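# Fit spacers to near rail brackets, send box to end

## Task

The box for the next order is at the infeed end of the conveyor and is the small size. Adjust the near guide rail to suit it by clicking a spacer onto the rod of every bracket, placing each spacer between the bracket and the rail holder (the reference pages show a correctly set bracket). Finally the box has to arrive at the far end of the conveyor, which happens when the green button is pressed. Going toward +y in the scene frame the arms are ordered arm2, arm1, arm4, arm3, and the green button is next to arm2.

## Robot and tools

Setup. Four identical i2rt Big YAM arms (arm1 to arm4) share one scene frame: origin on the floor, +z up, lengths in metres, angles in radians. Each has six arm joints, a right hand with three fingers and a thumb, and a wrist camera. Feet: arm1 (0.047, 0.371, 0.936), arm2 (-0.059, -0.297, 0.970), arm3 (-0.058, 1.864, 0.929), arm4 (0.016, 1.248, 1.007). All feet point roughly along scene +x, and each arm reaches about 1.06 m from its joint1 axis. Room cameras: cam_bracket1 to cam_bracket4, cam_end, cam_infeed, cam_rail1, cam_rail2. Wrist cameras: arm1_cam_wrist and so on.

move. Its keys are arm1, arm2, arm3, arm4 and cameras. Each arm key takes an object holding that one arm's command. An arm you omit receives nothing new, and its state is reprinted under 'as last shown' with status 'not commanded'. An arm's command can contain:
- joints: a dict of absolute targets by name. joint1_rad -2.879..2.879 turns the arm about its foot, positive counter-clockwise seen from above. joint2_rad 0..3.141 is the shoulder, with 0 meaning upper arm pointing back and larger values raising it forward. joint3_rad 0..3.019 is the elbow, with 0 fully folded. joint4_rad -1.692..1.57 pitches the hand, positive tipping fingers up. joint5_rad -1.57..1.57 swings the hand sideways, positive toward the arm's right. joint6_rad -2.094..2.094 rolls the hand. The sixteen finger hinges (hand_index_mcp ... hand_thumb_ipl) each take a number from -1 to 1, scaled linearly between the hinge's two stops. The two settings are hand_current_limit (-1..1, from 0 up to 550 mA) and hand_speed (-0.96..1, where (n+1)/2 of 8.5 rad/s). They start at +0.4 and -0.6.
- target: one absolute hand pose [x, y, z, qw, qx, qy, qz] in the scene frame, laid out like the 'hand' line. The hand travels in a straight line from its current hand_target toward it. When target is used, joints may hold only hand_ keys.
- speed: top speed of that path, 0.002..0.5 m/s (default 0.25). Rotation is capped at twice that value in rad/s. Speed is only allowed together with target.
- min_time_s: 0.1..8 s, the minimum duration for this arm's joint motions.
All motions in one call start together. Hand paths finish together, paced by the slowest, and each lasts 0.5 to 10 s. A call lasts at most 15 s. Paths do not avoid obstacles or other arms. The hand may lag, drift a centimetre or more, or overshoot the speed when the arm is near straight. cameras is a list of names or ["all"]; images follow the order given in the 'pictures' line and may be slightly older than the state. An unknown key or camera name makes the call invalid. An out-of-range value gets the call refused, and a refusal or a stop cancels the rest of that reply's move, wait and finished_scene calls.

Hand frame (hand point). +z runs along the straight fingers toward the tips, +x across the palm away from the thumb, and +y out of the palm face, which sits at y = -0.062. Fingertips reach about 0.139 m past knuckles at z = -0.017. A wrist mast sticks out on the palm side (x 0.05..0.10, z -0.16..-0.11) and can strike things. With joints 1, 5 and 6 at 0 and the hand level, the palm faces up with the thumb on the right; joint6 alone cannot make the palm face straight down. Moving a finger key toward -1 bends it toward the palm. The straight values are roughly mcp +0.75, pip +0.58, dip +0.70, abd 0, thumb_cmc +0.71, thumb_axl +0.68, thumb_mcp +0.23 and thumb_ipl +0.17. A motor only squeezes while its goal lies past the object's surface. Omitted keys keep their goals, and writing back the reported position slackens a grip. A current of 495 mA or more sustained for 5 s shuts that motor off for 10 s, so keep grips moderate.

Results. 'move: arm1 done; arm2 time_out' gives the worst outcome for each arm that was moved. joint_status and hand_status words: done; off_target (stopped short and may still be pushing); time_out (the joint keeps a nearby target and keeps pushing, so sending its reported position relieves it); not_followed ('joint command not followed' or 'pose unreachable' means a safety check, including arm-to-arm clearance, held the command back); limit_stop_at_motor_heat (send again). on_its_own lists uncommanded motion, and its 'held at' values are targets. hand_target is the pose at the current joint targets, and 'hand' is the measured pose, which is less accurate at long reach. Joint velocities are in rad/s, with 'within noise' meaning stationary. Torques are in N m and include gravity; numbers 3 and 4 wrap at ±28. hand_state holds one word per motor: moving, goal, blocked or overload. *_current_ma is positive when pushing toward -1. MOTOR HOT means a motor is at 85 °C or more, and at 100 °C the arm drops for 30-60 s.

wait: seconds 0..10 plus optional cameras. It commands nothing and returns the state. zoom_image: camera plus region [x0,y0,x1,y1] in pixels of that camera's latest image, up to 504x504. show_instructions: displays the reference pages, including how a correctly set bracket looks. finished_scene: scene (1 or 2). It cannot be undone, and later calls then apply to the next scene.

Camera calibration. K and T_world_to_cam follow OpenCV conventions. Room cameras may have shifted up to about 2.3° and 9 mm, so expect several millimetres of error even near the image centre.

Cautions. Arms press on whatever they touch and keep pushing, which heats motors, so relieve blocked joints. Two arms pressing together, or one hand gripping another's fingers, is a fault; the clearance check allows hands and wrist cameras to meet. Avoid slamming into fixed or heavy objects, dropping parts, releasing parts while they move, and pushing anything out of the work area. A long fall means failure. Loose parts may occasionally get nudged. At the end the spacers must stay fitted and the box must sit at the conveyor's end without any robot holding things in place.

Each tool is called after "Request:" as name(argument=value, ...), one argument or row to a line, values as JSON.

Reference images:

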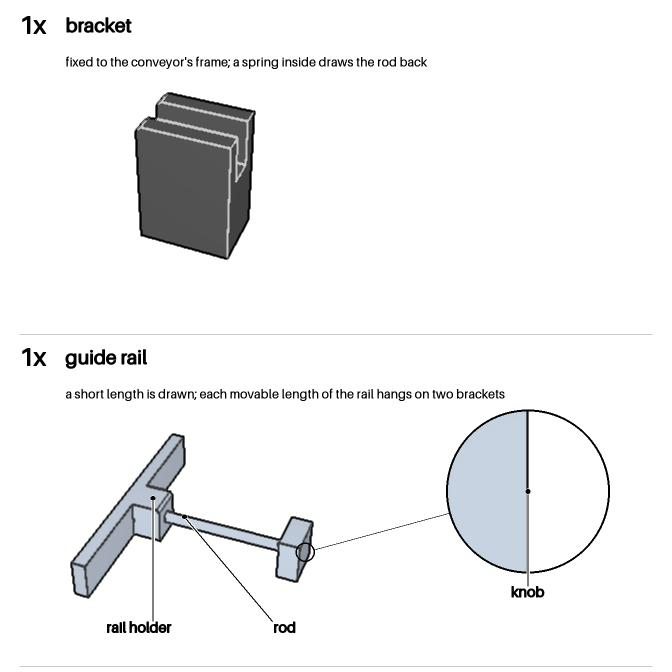

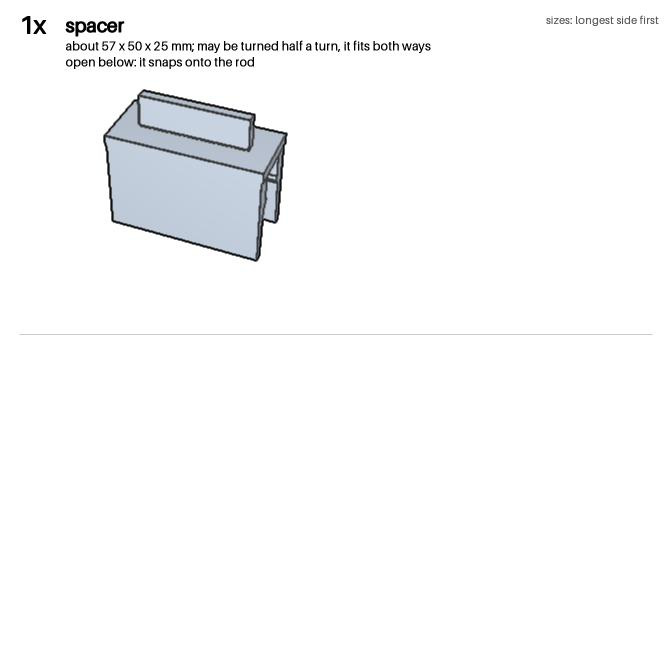

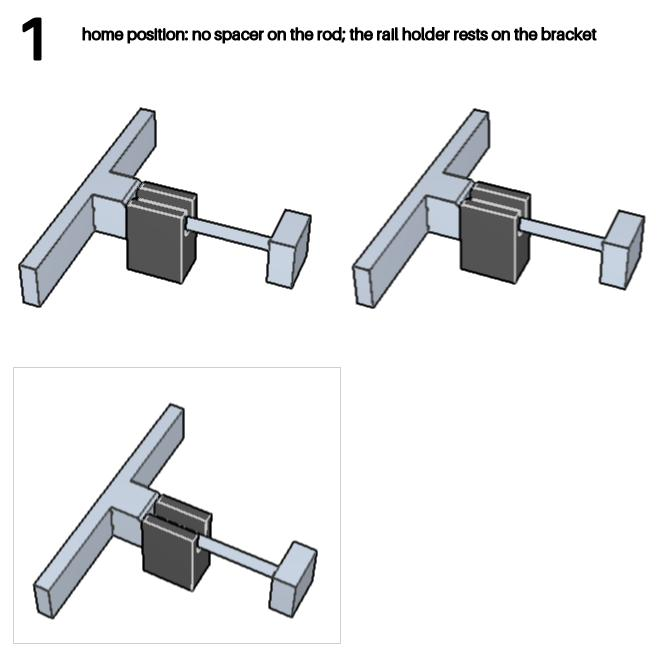

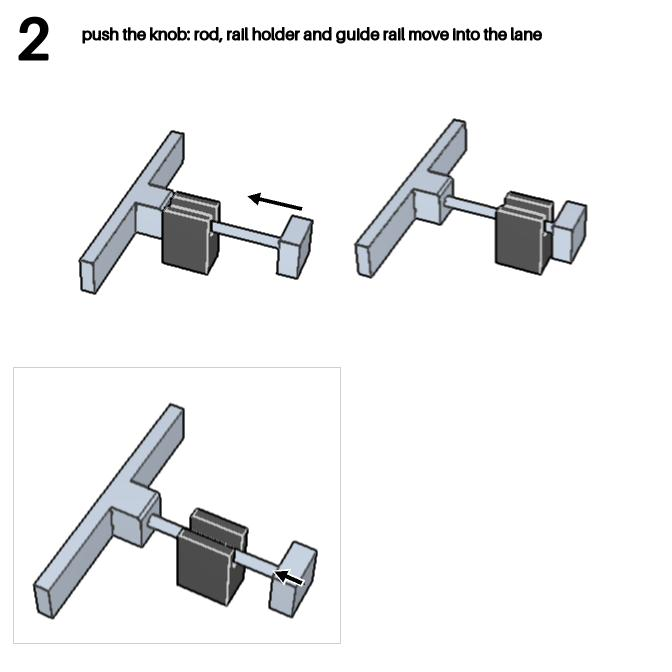

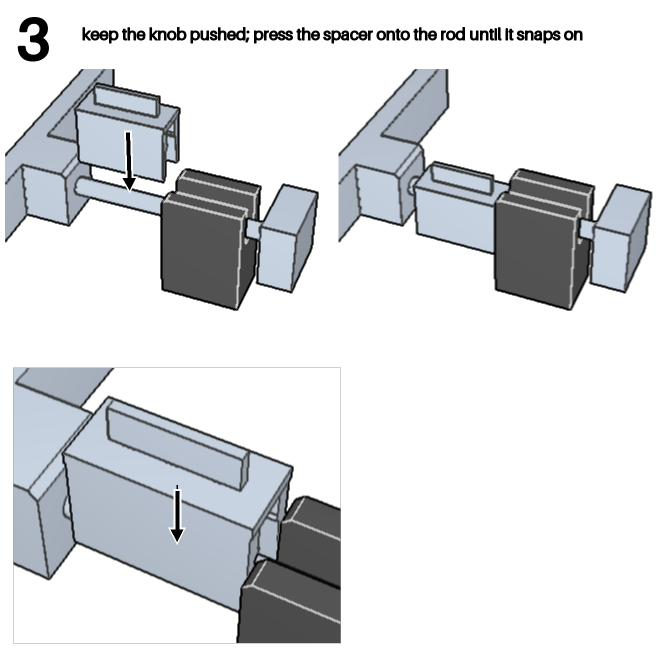

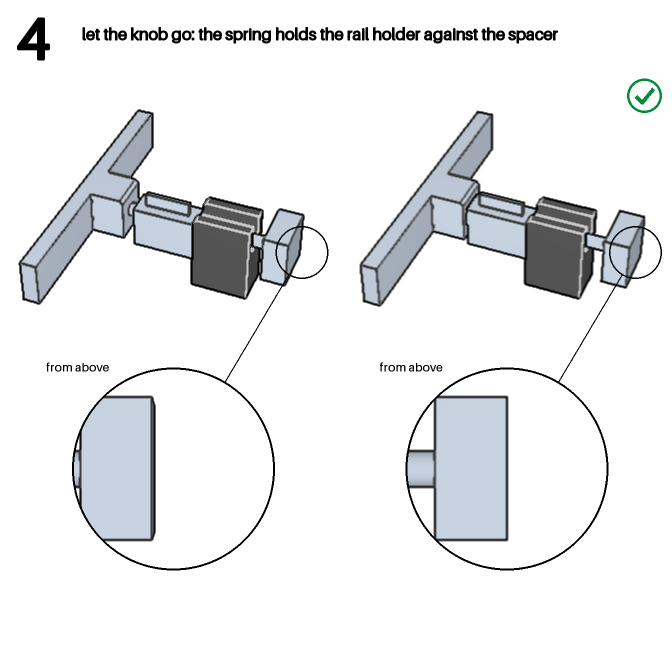

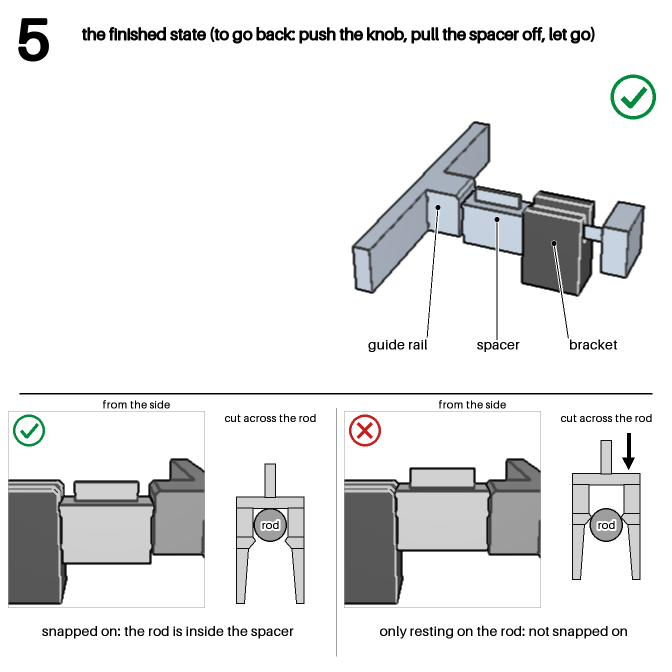

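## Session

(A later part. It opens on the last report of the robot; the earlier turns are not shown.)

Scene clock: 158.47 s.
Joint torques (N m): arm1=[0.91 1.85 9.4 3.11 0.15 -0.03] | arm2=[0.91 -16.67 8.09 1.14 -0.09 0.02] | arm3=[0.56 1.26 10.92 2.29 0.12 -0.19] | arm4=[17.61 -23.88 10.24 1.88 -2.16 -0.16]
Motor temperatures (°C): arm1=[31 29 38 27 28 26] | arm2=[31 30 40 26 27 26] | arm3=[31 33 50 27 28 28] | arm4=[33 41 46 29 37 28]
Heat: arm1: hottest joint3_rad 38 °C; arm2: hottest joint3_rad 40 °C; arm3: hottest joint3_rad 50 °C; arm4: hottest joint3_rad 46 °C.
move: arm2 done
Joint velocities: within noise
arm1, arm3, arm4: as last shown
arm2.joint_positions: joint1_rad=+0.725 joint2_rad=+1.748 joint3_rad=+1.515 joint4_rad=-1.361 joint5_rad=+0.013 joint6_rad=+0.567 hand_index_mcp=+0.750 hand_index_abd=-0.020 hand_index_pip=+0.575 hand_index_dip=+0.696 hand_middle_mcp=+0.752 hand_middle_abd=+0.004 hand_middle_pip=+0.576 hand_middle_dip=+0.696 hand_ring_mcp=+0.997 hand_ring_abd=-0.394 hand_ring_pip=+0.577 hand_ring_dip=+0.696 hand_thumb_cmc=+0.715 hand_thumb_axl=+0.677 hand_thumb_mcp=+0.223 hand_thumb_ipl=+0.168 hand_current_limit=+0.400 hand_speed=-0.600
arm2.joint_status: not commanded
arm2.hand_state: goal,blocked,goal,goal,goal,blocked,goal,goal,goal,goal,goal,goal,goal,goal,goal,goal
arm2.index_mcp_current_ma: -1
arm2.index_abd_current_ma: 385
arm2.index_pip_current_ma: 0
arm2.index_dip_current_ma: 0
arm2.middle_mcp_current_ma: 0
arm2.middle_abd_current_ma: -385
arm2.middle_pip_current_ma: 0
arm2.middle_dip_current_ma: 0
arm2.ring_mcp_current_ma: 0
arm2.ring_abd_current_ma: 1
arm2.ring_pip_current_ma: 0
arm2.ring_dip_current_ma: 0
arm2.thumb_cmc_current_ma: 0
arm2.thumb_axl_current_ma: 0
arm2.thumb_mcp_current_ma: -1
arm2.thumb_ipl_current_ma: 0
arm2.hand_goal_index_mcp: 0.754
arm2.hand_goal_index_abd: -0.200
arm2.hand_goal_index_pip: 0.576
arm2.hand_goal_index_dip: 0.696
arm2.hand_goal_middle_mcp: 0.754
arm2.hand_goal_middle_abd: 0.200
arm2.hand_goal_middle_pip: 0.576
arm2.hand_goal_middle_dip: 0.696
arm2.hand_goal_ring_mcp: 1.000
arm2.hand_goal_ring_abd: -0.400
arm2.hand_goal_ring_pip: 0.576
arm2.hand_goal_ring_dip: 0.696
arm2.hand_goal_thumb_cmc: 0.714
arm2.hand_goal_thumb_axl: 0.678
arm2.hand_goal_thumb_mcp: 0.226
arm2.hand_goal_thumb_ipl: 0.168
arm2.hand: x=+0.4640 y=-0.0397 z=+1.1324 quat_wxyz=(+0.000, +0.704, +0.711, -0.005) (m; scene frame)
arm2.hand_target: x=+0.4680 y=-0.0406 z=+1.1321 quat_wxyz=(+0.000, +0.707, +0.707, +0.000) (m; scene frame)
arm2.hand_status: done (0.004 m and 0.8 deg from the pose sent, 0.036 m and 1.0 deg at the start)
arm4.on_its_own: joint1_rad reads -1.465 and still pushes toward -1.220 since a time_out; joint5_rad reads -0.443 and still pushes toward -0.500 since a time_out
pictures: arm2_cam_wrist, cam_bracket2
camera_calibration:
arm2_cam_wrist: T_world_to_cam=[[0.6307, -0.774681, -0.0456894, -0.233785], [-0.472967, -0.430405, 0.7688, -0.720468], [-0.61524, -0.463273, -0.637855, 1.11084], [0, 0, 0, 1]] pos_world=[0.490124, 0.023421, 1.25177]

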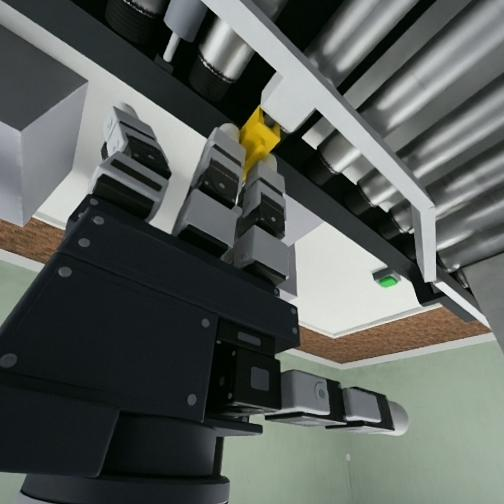

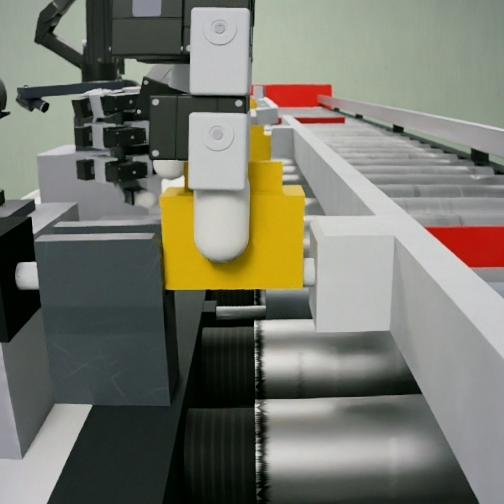

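Request:
move(
  arm2={"target":[0.4735,-0.0405,1.1320,0,0.7071,0.7071,0],"speed":0.05},
  cameras=[],
)

Request:
move(
  arm2={"target":[0.4725,-0.0405,1.1050,0,0.7071,0.7071,0],"speed":0.04},
  cameras=["arm2_cam_wrist","cam_bracket2"],
)

Request:
zoom_image(
  camera="cam_bracket2",
  region=[60, 60, 400, 400],
)

Request:
zoom_image(
  camera="arm2_cam_wrist",
  region=[220, 80, 300, 160],
)

Scene clock: 168.50 s.
Joint torques (N m): arm1=[1.26 1.67 9.46 3.12 0.17 -0.01] | arm2=[0.32 -16.85 9.25 0.87 -0.02 0] | arm3=[0.5 1.26 10.93 2.28 0.12 -0.19] | arm4=[17.55 -24.23 10.17 1.95 -2.16 -0.18]
Motor temperatures (°C): arm1=[31 29 38 27 28 26] | arm2=[31 31 39 26 27 26] | arm3=[31 33 51 27 28 28] | arm4=[34 41 47 29 39 28]
Heat: arm1: hottest joint3_rad 38 °C; arm2: hottest joint3_rad 39 °C; arm3: hottest joint3_rad 51 °C; arm4: hottest joint3_rad 47 °C.
move: arm2 done
Joint velocities: within noise
arm1, arm3, arm4: as last shown
arm2.joint_positions: joint1_rad=+0.722 joint2_rad=+1.758 joint3_rad=+1.515 joint4_rad=-1.360 joint5_rad=+0.013 joint6_rad=+0.567 hand_index_mcp=+0.749 hand_index_abd=-0.020 hand_index_pip=+0.575 hand_index_dip=+0.696 hand_middle_mcp=+0.752 hand_middle_abd=+0.004 hand_middle_pip=+0.576 hand_middle_dip=+0.696 hand_ring_mcp=+0.997 hand_ring_abd=-0.394 hand_ring_pip=+0.577 hand_ring_dip=+0.696 hand_thumb_cmc=+0.715 hand_thumb_axl=+0.677 hand_thumb_mcp=+0.223 hand_thumb_ipl=+0.168 hand_current_limit=+0.400 hand_speed=-0.600
arm2.joint_status: not commanded
arm2.hand_state: goal,blocked,goal,goal,goal,blocked,goal,goal,goal,goal,goal,goal,goal,goal,goal,goal
arm2.index_mcp_current_ma: -1
arm2.index_abd_current_ma: 385
arm2.index_pip_current_ma: 0
arm2.index_dip_current_ma: 0
arm2.middle_mcp_current_ma: 0
arm2.middle_abd_current_ma: -385
arm2.middle_pip_current_ma: 0
arm2.middle_dip_current_ma: 0
arm2.ring_mcp_current_ma: 0
arm2.ring_abd_current_ma: 1
arm2.ring_pip_current_ma: 0
arm2.ring_dip_current_ma: 0
arm2.thumb_cmc_current_ma: 0
arm2.thumb_axl_current_ma: 0
arm2.thumb_mcp_current_ma: -1
arm2.thumb_ipl_current_ma: 0
arm2.hand_goal_index_mcp: 0.754
arm2.hand_goal_index_abd: -0.200
arm2.hand_goal_index_pip: 0.576
arm2.hand_goal_index_dip: 0.696
arm2.hand_goal_middle_mcp: 0.754
arm2.hand_goal_middle_abd: 0.200
arm2.hand_goal_middle_pip: 0.576
arm2.hand_goal_middle_dip: 0.696
arm2.hand_goal_ring_mcp: 1.000
arm2.hand_goal_ring_abd: -0.400
arm2.hand_goal_ring_pip: 0.576
arm2.hand_goal_ring_dip: 0.696
arm2.hand_goal_thumb_cmc: 0.714
arm2.hand_goal_thumb_axl: 0.678
arm2.hand_goal_thumb_mcp: 0.226
arm2.hand_goal_thumb_ipl: 0.168
arm2.hand: x=+0.4652 y=-0.0412 z=+1.1267 quat_wxyz=(-0.001, +0.705, +0.709, -0.010) (m; scene frame)
arm2.hand_target: x=+0.4734 y=-0.0407 z=+1.1322 quat_wxyz=(+0.000, +0.707, +0.707, +0.000) (m; scene frame)
arm2.hand_status: done (0.010 m and 1.2 deg from the pose sent, 0.010 m and 0.8 deg at the start)
arm4.on_its_own: joint1_rad reads -1.465 and still pushes toward -1.220 since a time_out; joint5_rad reads -0.443 and still pushes toward -0.500 since a time_out
pictures: none
No camera images: "cameras" was empty.

Scene clock: 169.67 s.
Joint torques (N m): arm1=[1.2 1.79 9.36 3.12 0.17 -0.02] | arm2=[1.08 -15.44 7.17 1.89 -0.28 -0.01] | arm3=[0.56 1.26 10.93 2.29 0.11 -0.18] | arm4=[17.9 -23.82 10.21 1.91 -2.22 -0.18]
Motor temperatures (°C): arm1=[31 29 38 27 28 26] | arm2=[31 31 39 26 27 26] | arm3=[31 33 51 27 28 28] | arm4=[35 41 47 29 40 28]
Heat: arm1: hottest joint3_rad 38 °C; arm2: hottest joint3_rad 39 °C; arm3: hottest joint3_rad 51 °C; arm4: hottest joint3_rad 47 °C.
move: arm2 off_target
Joint velocities: within noise
arm1, arm3, arm4: as last shown
arm2.joint_positions: joint1_rad=+0.717 joint2_rad=+1.765 joint3_rad=+1.490 joint4_rad=-1.315 joint5_rad=+0.019 joint6_rad=+0.567 hand_index_mcp=+0.757 hand_index_abd=-0.020 hand_index_pip=+0.577 hand_index_dip=+0.696 hand_middle_mcp=+0.760 hand_middle_abd=+0.004 hand_middle_pip=+0.578 hand_middle_dip=+0.696 hand_ring_mcp=+0.997 hand_ring_abd=-0.394 hand_ring_pip=+0.577 hand_ring_dip=+0.696 hand_thumb_cmc=+0.715 hand_thumb_axl=+0.677 hand_thumb_mcp=+0.223 hand_thumb_ipl=+0.168 hand_current_limit=+0.400 hand_speed=-0.600
arm2.joint_status: not commanded
arm2.hand_state: goal,blocked,goal,goal,goal,blocked,goal,goal,goal,goal,goal,goal,goal,goal,goal,goal
arm2.index_mcp_current_ma: 0
arm2.index_abd_current_ma: 385
arm2.index_pip_current_ma: 0
arm2.index_dip_current_ma: 0
arm2.middle_mcp_current_ma: 1
arm2.middle_abd_current_ma: -385
arm2.middle_pip_current_ma: 0
arm2.middle_dip_current_ma: 0
arm2.ring_mcp_current_ma: 0
arm2.ring_abd_current_ma: 1
arm2.ring_pip_current_ma: 0
arm2.ring_dip_current_ma: 0
arm2.thumb_cmc_current_ma: 0
arm2.thumb_axl_current_ma: 0
arm2.thumb_mcp_current_ma: -1
arm2.thumb_ipl_current_ma: 0
arm2.hand_goal_index_mcp: 0.754
arm2.hand_goal_index_abd: -0.200
arm2.hand_goal_index_pip: 0.576
arm2.hand_goal_index_dip: 0.696
arm2.hand_goal_middle_mcp: 0.754
arm2.hand_goal_middle_abd: 0.200
arm2.hand_goal_middle_pip: 0.576
arm2.hand_goal_middle_dip: 0.696
arm2.hand_goal_ring_mcp: 1.000
arm2.hand_goal_ring_abd: -0.400
arm2.hand_goal_ring_pip: 0.576
arm2.hand_goal_ring_dip: 0.696
arm2.hand_goal_thumb_cmc: 0.714
arm2.hand_goal_thumb_axl: 0.678
arm2.hand_goal_thumb_mcp: 0.226
arm2.hand_goal_thumb_ipl: 0.168
arm2.hand: x=+0.4695 y=-0.0427 z=+1.1156 quat_wxyz=(+0.003, +0.706, +0.708, -0.003) (m; scene frame)
arm2.hand_target: x=+0.4722 y=-0.0406 z=+1.1050 quat_wxyz=(+0.000, +0.707, +0.707, +0.000) (m; scene frame)
arm2.hand_status: off_target (0.011 m and 0.5 deg from the pose sent, 0.023 m and 1.2 deg at the start)
arm4.joint_positions: joint1_rad=-1.464 joint2_rad=+2.362 joint3_rad=+1.306 joint4_rad=+1.030 joint5_rad=-0.441 joint6_rad=+1.556 hand_index_mcp=-0.418 hand_index_abd=+0.001 hand_index_pip=-0.668 hand_index_dip=-0.172 hand_middle_mcp=-0.418 hand_middle_abd=+0.003 hand_middle_pip=-0.667 hand_middle_dip=-0.171 hand_ring_mcp=-0.418 hand_ring_abd=+0.187 hand_ring_pip=-0.667 hand_ring_dip=-0.172 hand_thumb_cmc=+0.715 hand_thumb_axl=+0.677 hand_thumb_mcp=-0.441 hand_thumb_ipl=-0.153 hand_current_limit=+0.400 hand_speed=-0.600
arm4.on_its_own: joint1_rad reads -1.464 and still pushes toward -1.220 since a time_out; joint5_rad reads -0.441 and still pushes toward -0.500 since a time_out
arm4.hand: x=+0.2030 y=+0.4764 z=+0.9894 quat_wxyz=(+0.299, +0.647, -0.308, +0.630) (m; scene frame)
arm4.hand_target: x=+0.4024 y=+0.5338 z=+0.9976 quat_wxyz=(+0.204, +0.676, -0.204, +0.678) (m; scene frame)
pictures: arm2_cam_wrist, cam_bracket2
camera_calibration:
arm2_cam_wrist: T_world_to_cam=[[0.624799, -0.7798, -0.0392088, -0.245072], [-0.482234, -0.4249, 0.766101, -0.698622], [-0.614066, -0.459752, -0.641523, 1.10575], [0, 0, 0, 1]] pos_world=[0.495225, 0.0204196, 1.23497]

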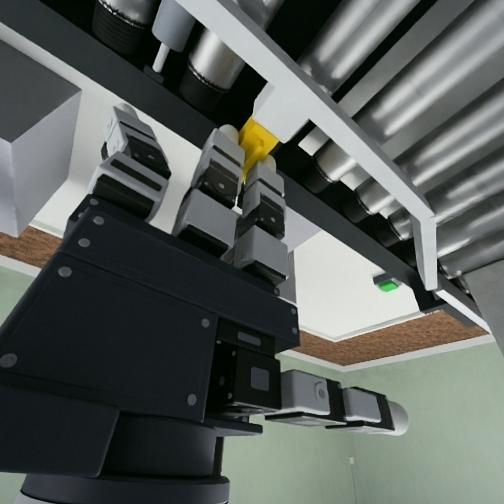

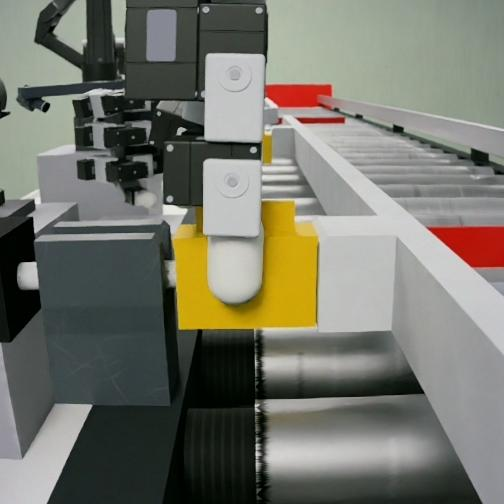

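Scaled by 1.482 from the camera's 504x504 image, which has a finer 720x720 frame.

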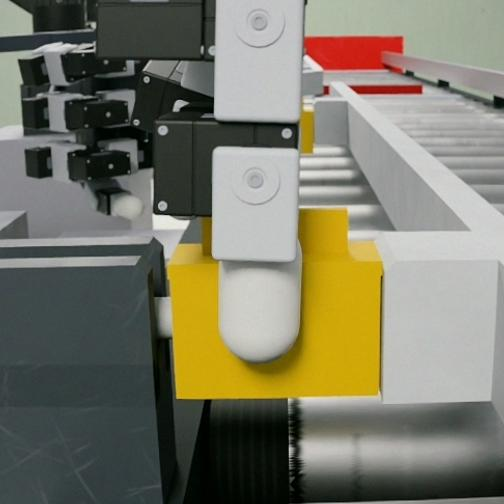

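Scaled by 6.300 from the camera's 504x504 image, which has a finer 720x720 frame.

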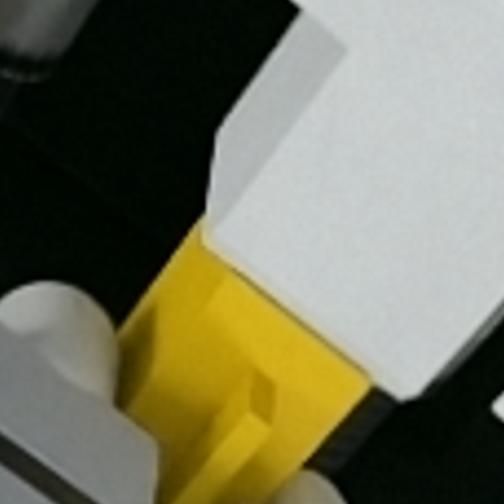

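Request:
move(
  arm2={"target":[0.4700,-0.0420,1.1170,0,0.7071,0.7071,0],"speed":0.05},
  cameras=[],
)

Request:
move(
  arm2={"joints":{"hand_index_abd":0.15,"hand_middle_abd":-0.15}},
  cameras=["cam_bracket2"],
)

Request:
zoom_image(
  camera="cam_bracket2",
  region=[60, 60, 400, 400],
)

Scene clock: 174.50 s.
Joint torques (N m): arm1=[1.08 1.85 9.42 3.1 0.17 -0.03] | arm2=[0.21 -16.79 7.95 0.72 -0.22 -0.03] | arm3=[0.56 1.26 10.93 2.29 0.12 -0.19] | arm4=[17.61 -23.77 10.15 1.89 -2.22 -0.17]
Motor temperatures (°C): arm1=[31 29 38 27 28 26] | arm2=[31 31 39 26 27 26] | arm3=[31 33 51 27 28 28] | arm4=[35 41 47 29 40 28]
Heat: arm1: hottest joint3_rad 38 °C; arm2: hottest joint3_rad 39 °C; arm3: hottest joint3_rad 51 °C; arm4: hottest joint3_rad 47 °C.
move: arm2 done
Joint velocities: within noise
arm1, arm3, arm4: as last shown
arm2.joint_positions: joint1_rad=+0.717 joint2_rad=+1.764 joint3_rad=+1.490 joint4_rad=-1.315 joint5_rad=+0.019 joint6_rad=+0.567 hand_index_mcp=+0.757 hand_index_abd=-0.020 hand_index_pip=+0.577 hand_index_dip=+0.696 hand_middle_mcp=+0.760 hand_middle_abd=+0.004 hand_middle_pip=+0.578 hand_middle_dip=+0.696 hand_ring_mcp=+0.997 hand_ring_abd=-0.394 hand_ring_pip=+0.577 hand_ring_dip=+0.696 hand_thumb_cmc=+0.715 hand_thumb_axl=+0.677 hand_thumb_mcp=+0.223 hand_thumb_ipl=+0.168 hand_current_limit=+0.400 hand_speed=-0.600
arm2.joint_status: not commanded
arm2.hand_state: goal,blocked,goal,goal,goal,blocked,goal,goal,goal,goal,goal,goal,goal,goal,goal,goal
arm2.index_mcp_current_ma: 0
arm2.index_abd_current_ma: 385
arm2.index_pip_current_ma: 0
arm2.index_dip_current_ma: 0
arm2.middle_mcp_current_ma: 1
arm2.middle_abd_current_ma: -385
arm2.middle_pip_current_ma: 0
arm2.middle_dip_current_ma: 0
arm2.ring_mcp_current_ma: 0
arm2.ring_abd_current_ma: 1
arm2.ring_pip_current_ma: 0
arm2.ring_dip_current_ma: 0
arm2.thumb_cmc_current_ma: 0
arm2.thumb_axl_current_ma: 0
arm2.thumb_mcp_current_ma: -1
arm2.thumb_ipl_current_ma: 0
arm2.hand_goal_index_mcp: 0.754
arm2.hand_goal_index_abd: -0.200
arm2.hand_goal_index_pip: 0.576
arm2.hand_goal_index_dip: 0.696
arm2.hand_goal_middle_mcp: 0.754
arm2.hand_goal_middle_abd: 0.200
arm2.hand_goal_middle_pip: 0.576
arm2.hand_goal_middle_dip: 0.696
arm2.hand_goal_ring_mcp: 1.000
arm2.hand_goal_ring_abd: -0.400
arm2.hand_goal_ring_pip: 0.576
arm2.hand_goal_ring_dip: 0.696
arm2.hand_goal_thumb_cmc: 0.714
arm2.hand_goal_thumb_axl: 0.678
arm2.hand_goal_thumb_mcp: 0.226
arm2.hand_goal_thumb_ipl: 0.168
arm2.hand: x=+0.4694 y=-0.0428 z=+1.1160 quat_wxyz=(+0.003, +0.706, +0.708, -0.003) (m; scene frame)
arm2.hand_target: x=+0.4700 y=-0.0420 z=+1.1170 quat_wxyz=(+0.000, +0.707, +0.707, +0.000) (m; scene frame)
arm2.hand_status: done (0.001 m and 0.5 deg from the pose sent, 0.002 m and 0.5 deg at the start)
arm4.on_its_own: joint1_rad reads -1.464 and still pushes toward -1.220 since a time_out; joint5_rad reads -0.441 and still pushes toward -0.500 since a time_out
pictures: none
No camera images: "cameras" was empty.

Scene clock: 175.17 s.
Joint torques (N m): arm1=[1.14 1.85 9.42 3.07 0.16 -0.03] | arm2=[0.67 -16.79 8.16 0.54 -0.08 0.02] | arm3=[0.56 1.2 10.93 2.29 0.12 -0.18] | arm4=[17.38 -24.18 10.11 1.88 -2.25 -0.19]
Motor temperatures (°C): arm1=[31 29 38 27 28 26] | arm2=[31 31 39 26 27 26] | arm3=[31 33 51 27 28 28] | arm4=[35 41 47 29 41 28]
Heat: arm1: hottest joint3_rad 38 °C; arm2: hottest joint3_rad 39 °C; arm3: hottest joint3_rad 51 °C; arm4: hottest joint3_rad 47 °C.
move: arm2 done
Joint velocities: within noise
arm1, arm3, arm4: as last shown
arm2.joint_positions: joint1_rad=+0.717 joint2_rad=+1.764 joint3_rad=+1.490 joint4_rad=-1.315 joint5_rad=+0.013 joint6_rad=+0.567 hand_index_mcp=+0.755 hand_index_abd=+0.146 hand_index_pip=+0.577 hand_index_dip=+0.696 hand_middle_mcp=+0.755 hand_middle_abd=-0.146 hand_middle_pip=+0.578 hand_middle_dip=+0.696 hand_ring_mcp=+0.997 hand_ring_abd=-0.394 hand_ring_pip=+0.577 hand_ring_dip=+0.696 hand_thumb_cmc=+0.715 hand_thumb_axl=+0.677 hand_thumb_mcp=+0.223 hand_thumb_ipl=+0.168 hand_current_limit=+0.400 hand_speed=-0.600
arm2.joint_status: all done
arm2.hand_state: goal,goal,goal,goal,goal,goal,goal,goal,goal,goal,goal,goal,goal,goal,goal,goal
arm2.index_mcp_current_ma: 0
arm2.index_abd_current_ma: -1
arm2.index_pip_current_ma: 0
arm2.index_dip_current_ma: 0
arm2.middle_mcp_current_ma: 0
arm2.middle_abd_current_ma: 1
arm2.middle_pip_current_ma: 0
arm2.middle_dip_current_ma: 0
arm2.ring_mcp_current_ma: 0
arm2.ring_abd_current_ma: 1
arm2.ring_pip_current_ma: 0
arm2.ring_dip_current_ma: 0
arm2.thumb_cmc_current_ma: 0
arm2.thumb_axl_current_ma: 0
arm2.thumb_mcp_current_ma: -1
arm2.thumb_ipl_current_ma: 0
arm2.hand_goal_index_mcp: 0.754
arm2.hand_goal_index_abd: 0.150
arm2.hand_goal_index_pip: 0.576
arm2.hand_goal_index_dip: 0.696
arm2.hand_goal_middle_mcp: 0.754
arm2.hand_goal_middle_abd: -0.150
arm2.hand_goal_middle_pip: 0.576
arm2.hand_goal_middle_dip: 0.696
arm2.hand_goal_ring_mcp: 1.000
arm2.hand_goal_ring_abd: -0.400
arm2.hand_goal_ring_pip: 0.576
arm2.hand_goal_ring_dip: 0.696
arm2.hand_goal_thumb_cmc: 0.714
arm2.hand_goal_thumb_axl: 0.678
arm2.hand_goal_thumb_mcp: 0.226
arm2.hand_goal_thumb_ipl: 0.168
arm2.hand: x=+0.4687 y=-0.0421 z=+1.1151 quat_wxyz=(+0.001, +0.706, +0.708, -0.003) (m; scene frame)
arm2.hand_target: x=+0.4700 y=-0.0419 z=+1.1171 quat_wxyz=(+0.000, +0.707, +0.707, +0.000) (m; scene frame)
arm2.hand_status: not commanded
arm4.on_its_own: joint1_rad reads -1.464 and still pushes toward -1.220 since a time_out; joint5_rad reads -0.441 and still pushes toward -0.500 since a time_out
pictures: cam_bracket2

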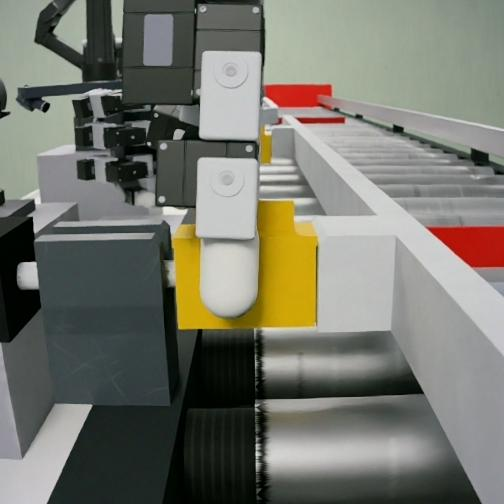

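Scaled by 1.482 from the camera's 504x504 image, which has a finer 720x720 frame.

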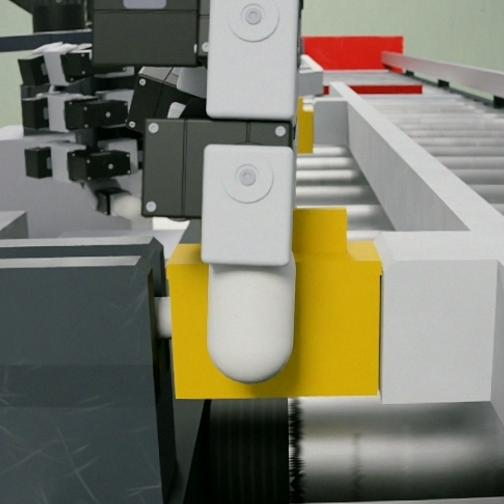

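Request:
move(
  arm2={"target":[0.4700,-0.0420,1.2700,0,0.7071,0.7071,0],"speed":0.1},
  cameras=["cam_bracket2"],
)

Request:
zoom_image(
  camera="cam_bracket2",
  region=[60, 60, 400, 400],
)

Request:
move(
  arm2={"target":[0.4290,-0.0640,1.2200,0,0.7071,0.7071,0],"speed":0.1,"joints":{"hand_index_mcp":-0.47,"hand_middle_mcp":-0.47,"hand_ring_mcp":-0.47,"hand_index_pip":-0.6,"hand_middle_pip":-0.6,"hand_ring_pip":-0.6,"hand_index_dip":-0.15,"hand_middle_dip":-0.15,"hand_ring_dip":-0.15,"hand_index_abd":0,"hand_middle_abd":0,"hand_ring_abd":0}},
  cameras=["arm2_cam_wrist","cam_bracket2"],
)

Scene clock: 181.53 s.
Joint torques (N m): arm1=[0.97 1.79 9.42 3.1 0.16 -0.03] | arm2=[1.32 -18.43 12.4 0.03 0.01 0.03] | arm3=[0.56 1.2 10.93 2.29 0.12 -0.19] | arm4=[17.44 -24 10.17 1.88 -2.23 -0.17]
Motor temperatures (°C): arm1=[31 29 38 27 28 26] | arm2=[31 32 40 26 27 26] | arm3=[31 33 51 27 28 28] | arm4=[35 41 48 29 41 28]
Heat: arm1: hottest joint3_rad 38 °C; arm2: hottest joint3_rad 40 °C; arm3: hottest joint3_rad 51 °C; arm4: hottest joint3_rad 48 °C.
move: arm2 off_target
Joint velocities: within noise
arm1.joint_positions: joint1_rad=+0.110 joint2_rad=+0.598 joint3_rad=+1.449 joint4_rad=-1.223 joint5_rad=+0.065 joint6_rad=+1.114 hand_index_mcp=+0.755 hand_index_abd=+0.001 hand_index_pip=+0.577 hand_index_dip=+0.696 hand_middle_mcp=+0.755 hand_middle_abd=+0.001 hand_middle_pip=+0.577 hand_middle_dip=+0.696 hand_ring_mcp=+0.755 hand_ring_abd=+0.001 hand_ring_pip=+0.577 hand_ring_dip=+0.696 hand_thumb_cmc=+0.715 hand_thumb_axl=+0.677 hand_thumb_mcp=+0.226 hand_thumb_ipl=+0.168 hand_current_limit=+0.400 hand_speed=-0.600
arm1.joint_status: not commanded
arm1.hand_state: goal,goal,goal,goal,goal,goal,goal,goal,goal,goal,goal,goal,goal,goal,goal,goal
arm1.index_mcp_current_ma: 0
arm1.index_abd_current_ma: 0
arm1.index_pip_current_ma: 0
arm1.index_dip_current_ma: 0
arm1.middle_mcp_current_ma: 0
arm1.middle_abd_current_ma: 0
arm1.middle_pip_current_ma: 0
arm1.middle_dip_current_ma: 0
arm1.ring_mcp_current_ma: 0
arm1.ring_abd_current_ma: 0
arm1.ring_pip_current_ma: 0
arm1.ring_dip_current_ma: 0
arm1.thumb_cmc_current_ma: 0
arm1.thumb_axl_current_ma: 0
arm1.thumb_mcp_current_ma: 0
arm1.thumb_ipl_current_ma: 0
arm1.hand_goal_index_mcp: 0.754
arm1.hand_goal_index_abd: 0.000
arm1.hand_goal_index_pip: 0.576
arm1.hand_goal_index_dip: 0.696
arm1.hand_goal_middle_mcp: 0.754
arm1.hand_goal_middle_abd: 0.000
arm1.hand_goal_middle_pip: 0.576
arm1.hand_goal_middle_dip: 0.696
arm1.hand_goal_ring_mcp: 0.754
arm1.hand_goal_ring_abd: 0.000
arm1.hand_goal_ring_pip: 0.576
arm1.hand_goal_ring_dip: 0.696
arm1.hand_goal_thumb_cmc: 0.714
arm1.hand_goal_thumb_axl: 0.678
arm1.hand_goal_thumb_mcp: 0.226
arm1.hand_goal_thumb_ipl: 0.168
arm1.hand: x=+0.2953 y=+0.3082 z=+1.5484 quat_wxyz=(+0.110, +0.796, +0.230, +0.550) (m; scene frame)
arm1.hand_target: x=+0.2915 y=+0.3076 z=+1.5571 quat_wxyz=(+0.111, +0.790, +0.228, +0.558) (m; scene frame)
arm1.hand_status: not commanded
arm2.joint_positions: joint1_rad=+0.717 joint2_rad=+1.741 joint3_rad=+1.787 joint4_rad=-1.679 joint5_rad=+0.013 joint6_rad=+0.567 hand_index_mcp=+0.754 hand_index_abd=+0.146 hand_index_pip=+0.577 hand_index_dip=+0.696 hand_middle_mcp=+0.754 hand_middle_abd=-0.146 hand_middle_pip=+0.578 hand_middle_dip=+0.696 hand_ring_mcp=+0.997 hand_ring_abd=-0.394 hand_ring_pip=+0.577 hand_ring_dip=+0.696 hand_thumb_cmc=+0.715 hand_thumb_axl=+0.677 hand_thumb_mcp=+0.223 hand_thumb_ipl=+0.168 hand_current_limit=+0.400 hand_speed=-0.600
arm2.joint_status: not commanded
arm2.hand_state: goal,goal,goal,goal,goal,goal,goal,goal,goal,goal,goal,goal,goal,goal,goal,goal
arm2.index_mcp_current_ma: 0
arm2.index_abd_current_ma: -1
arm2.index_pip_current_ma: 0
arm2.index_dip_current_ma: 0
arm2.middle_mcp_current_ma: 0
arm2.middle_abd_current_ma: 1
arm2.middle_pip_current_ma: 0
arm2.middle_dip_current_ma: 0
arm2.ring_mcp_current_ma: 0
arm2.ring_abd_current_ma: 1
arm2.ring_pip_current_ma: 0
arm2.ring_dip_current_ma: 0
arm2.thumb_cmc_current_ma: 0
arm2.thumb_axl_current_ma: 0
arm2.thumb_mcp_current_ma: -1
arm2.thumb_ipl_current_ma: 0
arm2.hand_goal_index_mcp: 0.754
arm2.hand_goal_index_abd: 0.150
arm2.hand_goal_index_pip: 0.576
arm2.hand_goal_index_dip: 0.696
arm2.hand_goal_middle_mcp: 0.754
arm2.hand_goal_middle_abd: -0.150
arm2.hand_goal_middle_pip: 0.576
arm2.hand_goal_middle_dip: 0.696
arm2.hand_goal_ring_mcp: 1.000
arm2.hand_goal_ring_abd: -0.400
arm2.hand_goal_ring_pip: 0.576
arm2.hand_goal_ring_dip: 0.696
arm2.hand_goal_thumb_cmc: 0.714
arm2.hand_goal_thumb_axl: 0.678
arm2.hand_goal_thumb_mcp: 0.226
arm2.hand_goal_thumb_ipl: 0.168
arm2.hand: x=+0.4636 y=-0.0470 z=+1.2373 quat_wxyz=(-0.004, +0.706, +0.708, -0.024) (m; scene frame)
arm2.hand_target: x=+0.4687 y=-0.0428 z=+1.2696 quat_wxyz=(+0.002, +0.707, +0.707, +0.007) (m; scene frame)
arm2.hand_status: off_target (0.034 m and 2.8 deg from the pose sent, 0.155 m and 0.4 deg at the start; a joint's target at an end of its range on 19 of 65 steps)
arm3.joint_positions: joint1_rad=+0.097 joint2_rad=+0.626 joint3_rad=+1.384 joint4_rad=-1.142 joint5_rad=+0.002 joint6_rad=+1.151 hand_index_mcp=+0.755 hand_index_abd=+0.001 hand_index_pip=+0.577 hand_index_dip=+0.696 hand_middle_mcp=+0.755 hand_middle_abd=+0.001 hand_middle_pip=+0.577 hand_middle_dip=+0.696 hand_ring_mcp=+0.755 hand_ring_abd=+0.001 hand_ring_pip=+0.577 hand_ring_dip=+0.696 hand_thumb_cmc=+0.714 hand_thumb_axl=+0.677 hand_thumb_mcp=+0.226 hand_thumb_ipl=+0.168 hand_current_limit=+0.400 hand_speed=-0.600
arm3.joint_status: not commanded
arm3.hand_state: goal,goal,goal,goal,goal,goal,goal,goal,goal,goal,goal,goal,goal,goal,goal,goal
arm3.index_mcp_current_ma: 0
arm3.index_abd_current_ma: 0
arm3.index_pip_current_ma: 0
arm3.index_dip_current_ma: 0
arm3.middle_mcp_current_ma: 0
arm3.middle_abd_current_ma: 0
arm3.middle_pip_current_ma: 0
arm3.middle_dip_current_ma: 0
arm3.ring_mcp_current_ma: 0
arm3.ring_abd_current_ma: 0
arm3.ring_pip_current_ma: 0
arm3.ring_dip_current_ma: 0
arm3.thumb_cmc_current_ma: 0
arm3.thumb_axl_current_ma: 0
arm3.thumb_mcp_current_ma: 0
arm3.thumb_ipl_current_ma: 0
arm3.hand_goal_index_mcp: 0.754
arm3.hand_goal_index_abd: 0.000
arm3.hand_goal_index_pip: 0.576
arm3.hand_goal_index_dip: 0.696
arm3.hand_goal_middle_mcp: 0.754
arm3.hand_goal_middle_abd: 0.000
arm3.hand_goal_middle_pip: 0.576
arm3.hand_goal_middle_dip: 0.696
arm3.hand_goal_ring_mcp: 0.754
arm3.hand_goal_ring_abd: 0.000
arm3.hand_goal_ring_pip: 0.576
arm3.hand_goal_ring_dip: 0.696
arm3.hand_goal_thumb_cmc: 0.714
arm3.hand_goal_thumb_axl: 0.678
arm3.hand_goal_thumb_mcp: 0.226
arm3.hand_goal_thumb_ipl: 0.168
arm3.hand: x=+0.2119 y=+1.7808 z=+1.5186 quat_wxyz=(+0.103, +0.808, +0.184, +0.549) (m; scene frame)
arm3.hand_target: x=+0.2077 y=+1.7805 z=+1.5314 quat_wxyz=(+0.105, +0.801, +0.183, +0.561) (m; scene frame)
arm3.hand_status: not commanded
arm4: as last shown
arm4.on_its_own: joint1_rad reads -1.464 and still pushes toward -1.220 since a time_out; joint5_rad reads -0.441 and still pushes toward -0.500 since a time_out
pictures: cam_bracket2

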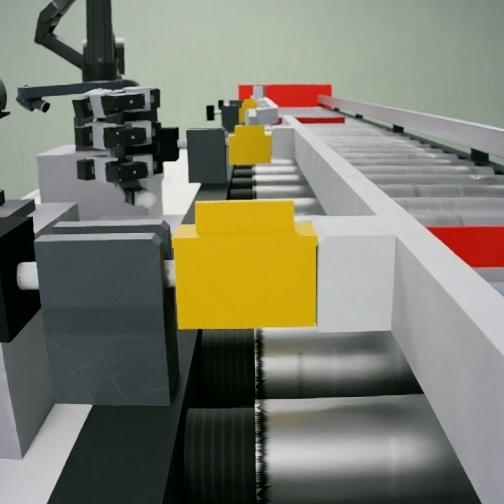

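Scaled by 1.482 from the camera's 504x504 image, which has a finer 720x720 frame.

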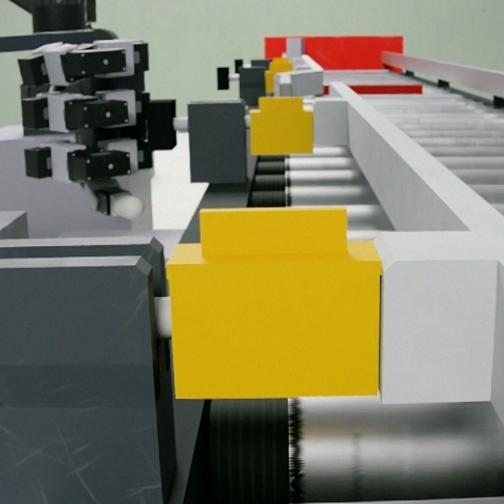

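Scene clock: 183.07 s.
Joint torques (N m): arm1=[0.85 1.73 9.42 3.04 0.16 -0.02] | arm2=[0.79 -17.67 8.38 1.16 0.08 0.11] | arm3=[0.56 1.26 10.93 2.29 0.12 -0.18] | arm4=[17.61 -23.71 10.15 1.96 -2.24 -0.17]
Motor temperatures (°C): arm1=[31 29 38 27 28 26] | arm2=[31 32 40 26 27 26] | arm3=[31 33 51 27 28 28] | arm4=[35 41 48 29 42 28]
Heat: arm1: hottest joint3_rad 38 °C; arm2: hottest joint3_rad 40 °C; arm3: hottest joint3_rad 51 °C; arm4: hottest joint3_rad 48 °C.
move: arm2 off_target
Joint velocities: within noise
arm1, arm3, arm4: as last shown
arm2.joint_positions: joint1_rad=+0.717 joint2_rad=+1.626 joint3_rad=+1.561 joint4_rad=-1.553 joint5_rad=+0.013 joint6_rad=+0.567 hand_index_mcp=-0.450 hand_index_abd=+0.002 hand_index_pip=-0.596 hand_index_dip=-0.148 hand_middle_mcp=-0.451 hand_middle_abd=-0.003 hand_middle_pip=-0.596 hand_middle_dip=-0.148 hand_ring_mcp=-0.450 hand_ring_abd=-0.004 hand_ring_pip=-0.596 hand_ring_dip=-0.147 hand_thumb_cmc=+0.715 hand_thumb_axl=+0.677 hand_thumb_mcp=+0.223 hand_thumb_ipl=+0.168 hand_current_limit=+0.400 hand_speed=-0.600
arm2.joint_status: hand_index_mcp off_target (ended at -0.450, target -0.470); the others done
arm2.hand_state: blocked,goal,goal,goal,goal,goal,goal,goal,goal,goal,goal,goal,goal,goal,goal,goal
arm2.index_mcp_current_ma: 13
arm2.index_abd_current_ma: 0
arm2.index_pip_current_ma: 1
arm2.index_dip_current_ma: 0
arm2.middle_mcp_current_ma: 11
arm2.middle_abd_current_ma: 0
arm2.middle_pip_current_ma: 1
arm2.middle_dip_current_ma: 0
arm2.ring_mcp_current_ma: 12
arm2.ring_abd_current_ma: 0
arm2.ring_pip_current_ma: 1
arm2.ring_dip_current_ma: 0
arm2.thumb_cmc_current_ma: 0
arm2.thumb_axl_current_ma: 0
arm2.thumb_mcp_current_ma: -1
arm2.thumb_ipl_current_ma: 0
arm2.hand_goal_index_mcp: -0.470
arm2.hand_goal_index_abd: 0.000
arm2.hand_goal_index_pip: -0.600
arm2.hand_goal_index_dip: -0.150
arm2.hand_goal_middle_mcp: -0.470
arm2.hand_goal_middle_abd: 0.000
arm2.hand_goal_middle_pip: -0.600
arm2.hand_goal_middle_dip: -0.150
arm2.hand_goal_ring_mcp: -0.470
arm2.hand_goal_ring_abd: 0.000
arm2.hand_goal_ring_pip: -0.600
arm2.hand_goal_ring_dip: -0.150
arm2.hand_goal_thumb_cmc: 0.714
arm2.hand_goal_thumb_axl: 0.678
arm2.hand_goal_thumb_mcp: 0.226
arm2.hand_goal_thumb_ipl: 0.168
arm2.hand: x=+0.4310 y=-0.0674 z=+1.2075 quat_wxyz=(-0.003, +0.706, +0.708, -0.017) (m; scene frame)
arm2.hand_target: x=+0.4289 y=-0.0641 z=+1.2199 quat_wxyz=(+0.000, +0.707, +0.707, +0.000) (m; scene frame)
arm2.hand_status: off_target (0.013 m and 1.9 deg from the pose sent, 0.042 m and 2.8 deg at the start)
arm4.on_its_own: joint1_rad reads -1.464 and still pushes toward -1.220 since a time_out; joint5_rad reads -0.441 and still pushes toward -0.500 since a time_out
pictures: arm2_cam_wrist, cam_bracket2
camera_calibration:
arm2_cam_wrist: T_world_to_cam=[[0.623765, -0.780141, -0.0479331, -0.22561], [-0.460873, -0.416638, 0.783587, -0.827811], [-0.631279, -0.466683, -0.61943, 1.11004], [0, 0, 0, 1]] pos_world=[0.459959, -0.00286678, 1.32544]

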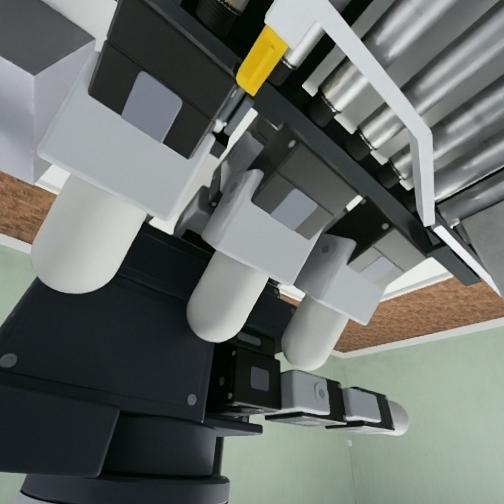

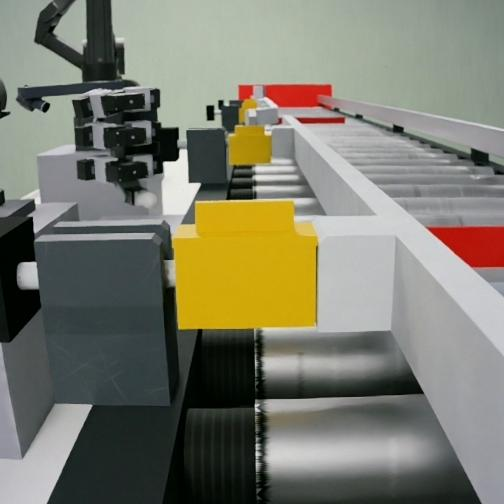

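Request:
move(
  arm2={"target":[0.4270,-0.0640,1.1200,0,0.7071,0.7071,0],"speed":0.1},
  cameras=["cam_bracket2"],
)

Request:
move(
  arm2={"target":[0.4270,-0.0640,1.0580,0,0.7071,0.7071,0],"speed":0.06},
  cameras=["arm2_cam_wrist","cam_bracket2"],
)

Scene clock: 187.63 s.
Joint torques (N m): arm1=[1.08 1.73 9.39 3.08 0.17 -0.02] | arm2=[1.55 -14.74 8.24 1.24 0.1 0.1] | arm3=[0.56 1.26 10.92 2.29 0.12 -0.19] | arm4=[17.38 -24.35 10.15 1.84 -2.18 -0.18]
Motor temperatures (°C): arm1=[31 29 38 27 28 26] | arm2=[31 32 40 26 27 26] | arm3=[31 33 51 27 28 28] | arm4=[36 41 48 29 42 28]
Heat: arm1: hottest joint3_rad 38 °C; arm2: hottest joint3_rad 40 °C; arm3: hottest joint3_rad 51 °C; arm4: hottest joint3_rad 48 °C.
move: arm2 done
Joint velocities: within noise
arm1, arm3: as last shown
arm2.joint_positions: joint1_rad=+0.717 joint2_rad=+1.638 joint3_rad=+1.338 joint4_rad=-1.295 joint5_rad=+0.013 joint6_rad=+0.567 hand_index_mcp=-0.450 hand_index_abd=+0.002 hand_index_pip=-0.596 hand_index_dip=-0.148 hand_middle_mcp=-0.452 hand_middle_abd=-0.003 hand_middle_pip=-0.596 hand_middle_dip=-0.148 hand_ring_mcp=-0.451 hand_ring_abd=-0.004 hand_ring_pip=-0.596 hand_ring_dip=-0.147 hand_thumb_cmc=+0.715 hand_thumb_axl=+0.677 hand_thumb_mcp=+0.223 hand_thumb_ipl=+0.168 hand_current_limit=+0.400 hand_speed=-0.600
arm2.joint_status: not commanded
arm2.hand_state: goal,goal,goal,goal,goal,goal,goal,goal,goal,goal,goal,goal,goal,goal,goal,goal
arm2.index_mcp_current_ma: 13
arm2.index_abd_current_ma: 0
arm2.index_pip_current_ma: 1
arm2.index_dip_current_ma: 0
arm2.middle_mcp_current_ma: 11
arm2.middle_abd_current_ma: 0
arm2.middle_pip_current_ma: 1
arm2.middle_dip_current_ma: 0
arm2.ring_mcp_current_ma: 12
arm2.ring_abd_current_ma: 0
arm2.ring_pip_current_ma: 1
arm2.ring_dip_current_ma: 0
arm2.thumb_cmc_current_ma: 0
arm2.thumb_axl_current_ma: 0
arm2.thumb_mcp_current_ma: -1
arm2.thumb_ipl_current_ma: 0
arm2.hand_goal_index_mcp: -0.470
arm2.hand_goal_index_abd: 0.000
arm2.hand_goal_index_pip: -0.600
arm2.hand_goal_index_dip: -0.150
arm2.hand_goal_middle_mcp: -0.470
arm2.hand_goal_middle_abd: 0.000
arm2.hand_goal_middle_pip: -0.600
arm2.hand_goal_middle_dip: -0.150
arm2.hand_goal_ring_mcp: -0.470
arm2.hand_goal_ring_abd: 0.000
arm2.hand_goal_ring_pip: -0.600
arm2.hand_goal_ring_dip: -0.150
arm2.hand_goal_thumb_cmc: 0.714
arm2.hand_goal_thumb_axl: 0.678
arm2.hand_goal_thumb_mcp: 0.226
arm2.hand_goal_thumb_ipl: 0.168
arm2.hand: x=+0.4262 y=-0.0693 z=+1.1194 quat_wxyz=(+0.000, +0.706, +0.708, -0.006) (m; scene frame)
arm2.hand_target: x=+0.4269 y=-0.0641 z=+1.1200 quat_wxyz=(+0.000, +0.707, +0.707, +0.000) (m; scene frame)
arm2.hand_status: done (0.005 m and 0.7 deg from the pose sent, 0.088 m and 1.9 deg at the start)
arm4.joint_positions: joint1_rad=-1.464 joint2_rad=+2.362 joint3_rad=+1.306 joint4_rad=+1.030 joint5_rad=-0.441 joint6_rad=+1.556 hand_index_mcp=-0.418 hand_index_abd=+0.001 hand_index_pip=-0.668 hand_index_dip=-0.172 hand_middle_mcp=-0.418 hand_middle_abd=+0.003 hand_middle_pip=-0.667 hand_middle_dip=-0.171 hand_ring_mcp=-0.418 hand_ring_abd=+0.187 hand_ring_pip=-0.667 hand_ring_dip=-0.172 hand_thumb_cmc=+0.715 hand_thumb_axl=+0.677 hand_thumb_mcp=-0.441 hand_thumb_ipl=-0.153 hand_current_limit=+0.400 hand_speed=-0.600
arm4.joint_status: not commanded
arm4.hand_state: goal,goal,goal,goal,goal,goal,goal,goal,goal,overload,goal,goal,goal,goal,goal,goal
arm4.index_mcp_current_ma: 4
arm4.index_abd_current_ma: 1
arm4.index_pip_current_ma: 6
arm4.index_dip_current_ma: 6
arm4.middle_mcp_current_ma: 5
arm4.middle_abd_current_ma: 6
arm4.middle_pip_current_ma: 6
arm4.middle_dip_current_ma: 7
arm4.ring_mcp_current_ma: 4
arm4.ring_abd_current_ma: 0
arm4.ring_pip_current_ma: 7
arm4.ring_dip_current_ma: 6
arm4.thumb_cmc_current_ma: 1
arm4.thumb_axl_current_ma: -2
arm4.thumb_mcp_current_ma: 29
arm4.thumb_ipl_current_ma: 11
arm4.hand_goal_index_mcp: -0.420
arm4.hand_goal_index_abd: 0.000
arm4.hand_goal_index_pip: -0.670
arm4.hand_goal_index_dip: -0.174
arm4.hand_goal_middle_mcp: -0.420
arm4.hand_goal_middle_abd: 0.000
arm4.hand_goal_middle_pip: -0.670
arm4.hand_goal_middle_dip: -0.174
arm4.hand_goal_ring_mcp: -0.420
arm4.hand_goal_ring_abd: 0.000
arm4.hand_goal_ring_pip: -0.670
arm4.hand_goal_ring_dip: -0.174
arm4.hand_goal_thumb_cmc: 0.714
arm4.hand_goal_thumb_axl: 0.678
arm4.hand_goal_thumb_mcp: -0.448
arm4.hand_goal_thumb_ipl: -0.156
arm4.on_its_own: joint1_rad reads -1.464 and still pushes toward -1.220 since a time_out; joint5_rad reads -0.441 and still pushes toward -0.500 since a time_out
arm4.hand: x=+0.2030 y=+0.4764 z=+0.9894 quat_wxyz=(+0.299, +0.647, -0.308, +0.630) (m; scene frame)
arm4.hand_target: x=+0.4024 y=+0.5338 z=+0.9976 quat_wxyz=(+0.204, +0.676, -0.204, +0.678) (m; scene frame)
arm4.hand_status: not commanded
pictures: cam_bracket2

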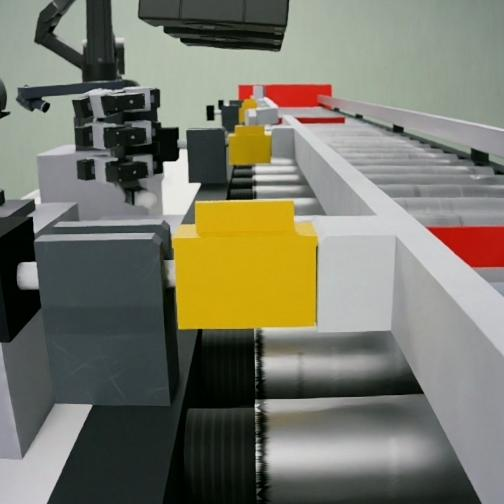

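Scene clock: 189.27 s.
Joint torques (N m): arm1=[1.2 1.67 9.43 3.04 0.17 -0.02] | arm2=[0.91 -14.74 7.64 1.24 0.09 0.1] | arm3=[0.56 1.26 10.92 2.29 0.12 -0.18] | arm4=[17.67 -24.06 10.17 1.96 -2.22 -0.17]
Motor temperatures (°C): arm1=[31 29 38 27 28 26] | arm2=[31 32 40 26 27 26] | arm3=[31 33 51 27 28 28] | arm4=[36 42 48 29 42 28]
Heat: arm1: hottest joint3_rad 38 °C; arm2: hottest joint3_rad 40 °C; arm3: hottest joint3_rad 51 °C; arm4: hottest joint3_rad 48 °C.
move: arm2 done
Joint velocities: within noise
arm1, arm3, arm4: as last shown
arm2.joint_positions: joint1_rad=+0.717 joint2_rad=+1.695 joint3_rad=+1.239 joint4_rad=-1.137 joint5_rad=+0.013 joint6_rad=+0.567 hand_index_mcp=-0.450 hand_index_abd=+0.002 hand_index_pip=-0.596 hand_index_dip=-0.148 hand_middle_mcp=-0.452 hand_middle_abd=-0.003 hand_middle_pip=-0.596 hand_middle_dip=-0.148 hand_ring_mcp=-0.451 hand_ring_abd=-0.004 hand_ring_pip=-0.596 hand_ring_dip=-0.147 hand_thumb_cmc=+0.715 hand_thumb_axl=+0.677 hand_thumb_mcp=+0.223 hand_thumb_ipl=+0.168 hand_current_limit=+0.400 hand_speed=-0.600
arm2.joint_status: not commanded
arm2.hand_state: goal,goal,goal,goal,goal,goal,goal,goal,goal,goal,goal,goal,goal,goal,goal,goal
arm2.index_mcp_current_ma: 13
arm2.index_abd_current_ma: 0
arm2.index_pip_current_ma: 1
arm2.index_dip_current_ma: 0
arm2.middle_mcp_current_ma: 11
arm2.middle_abd_current_ma: 0
arm2.middle_pip_current_ma: 1
arm2.middle_dip_current_ma: 0
arm2.ring_mcp_current_ma: 12
arm2.ring_abd_current_ma: 0
arm2.ring_pip_current_ma: 1
arm2.ring_dip_current_ma: 0
arm2.thumb_cmc_current_ma: 0
arm2.thumb_axl_current_ma: 0
arm2.thumb_mcp_current_ma: -1
arm2.thumb_ipl_current_ma: 0
arm2.hand_goal_index_mcp: -0.470
arm2.hand_goal_index_abd: 0.000
arm2.hand_goal_index_pip: -0.600
arm2.hand_goal_index_dip: -0.150
arm2.hand_goal_middle_mcp: -0.470
arm2.hand_goal_middle_abd: 0.000
arm2.hand_goal_middle_pip: -0.600
arm2.hand_goal_middle_dip: -0.150
arm2.hand_goal_ring_mcp: -0.470
arm2.hand_goal_ring_abd: 0.000
arm2.hand_goal_ring_pip: -0.600
arm2.hand_goal_ring_dip: -0.150
arm2.hand_goal_thumb_cmc: 0.714
arm2.hand_goal_thumb_axl: 0.678
arm2.hand_goal_thumb_mcp: 0.226
arm2.hand_goal_thumb_ipl: 0.168
arm2.hand: x=+0.4262 y=-0.0685 z=+1.0585 quat_wxyz=(+0.000, +0.706, +0.708, -0.004) (m; scene frame)
arm2.hand_target: x=+0.4270 y=-0.0640 z=+1.0581 quat_wxyz=(+0.000, +0.707, +0.707, +0.000) (m; scene frame)
arm2.hand_status: done (0.005 m and 0.5 deg from the pose sent, 0.062 m and 0.6 deg at the start)
arm4.on_its_own: joint1_rad reads -1.464 and still pushes toward -1.220 since a time_out; joint5_rad reads -0.441 and still pushes toward -0.500 since a time_out
pictures: arm2_cam_wrist, cam_bracket2
camera_calibration:
arm2_cam_wrist: T_world_to_cam=[[0.624513, -0.779702, -0.0452712, -0.233768], [-0.477187, -0.426812, 0.768195, -0.691179], [-0.618285, -0.458145, -0.638613, 1.02956], [0, 0, 0, 1]] pos_world=[0.452734, -0.00558363, 1.17787]

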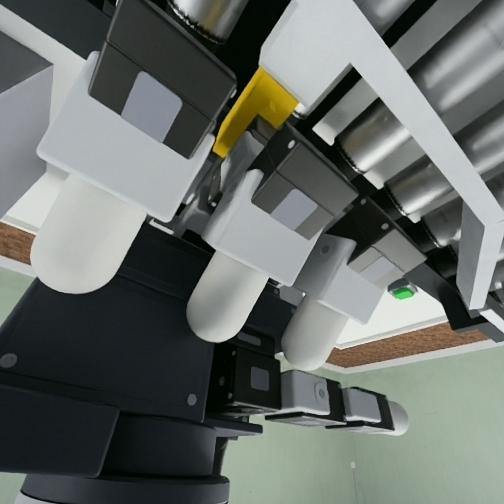

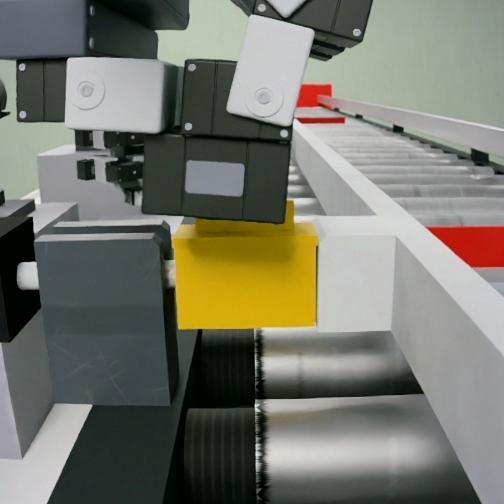

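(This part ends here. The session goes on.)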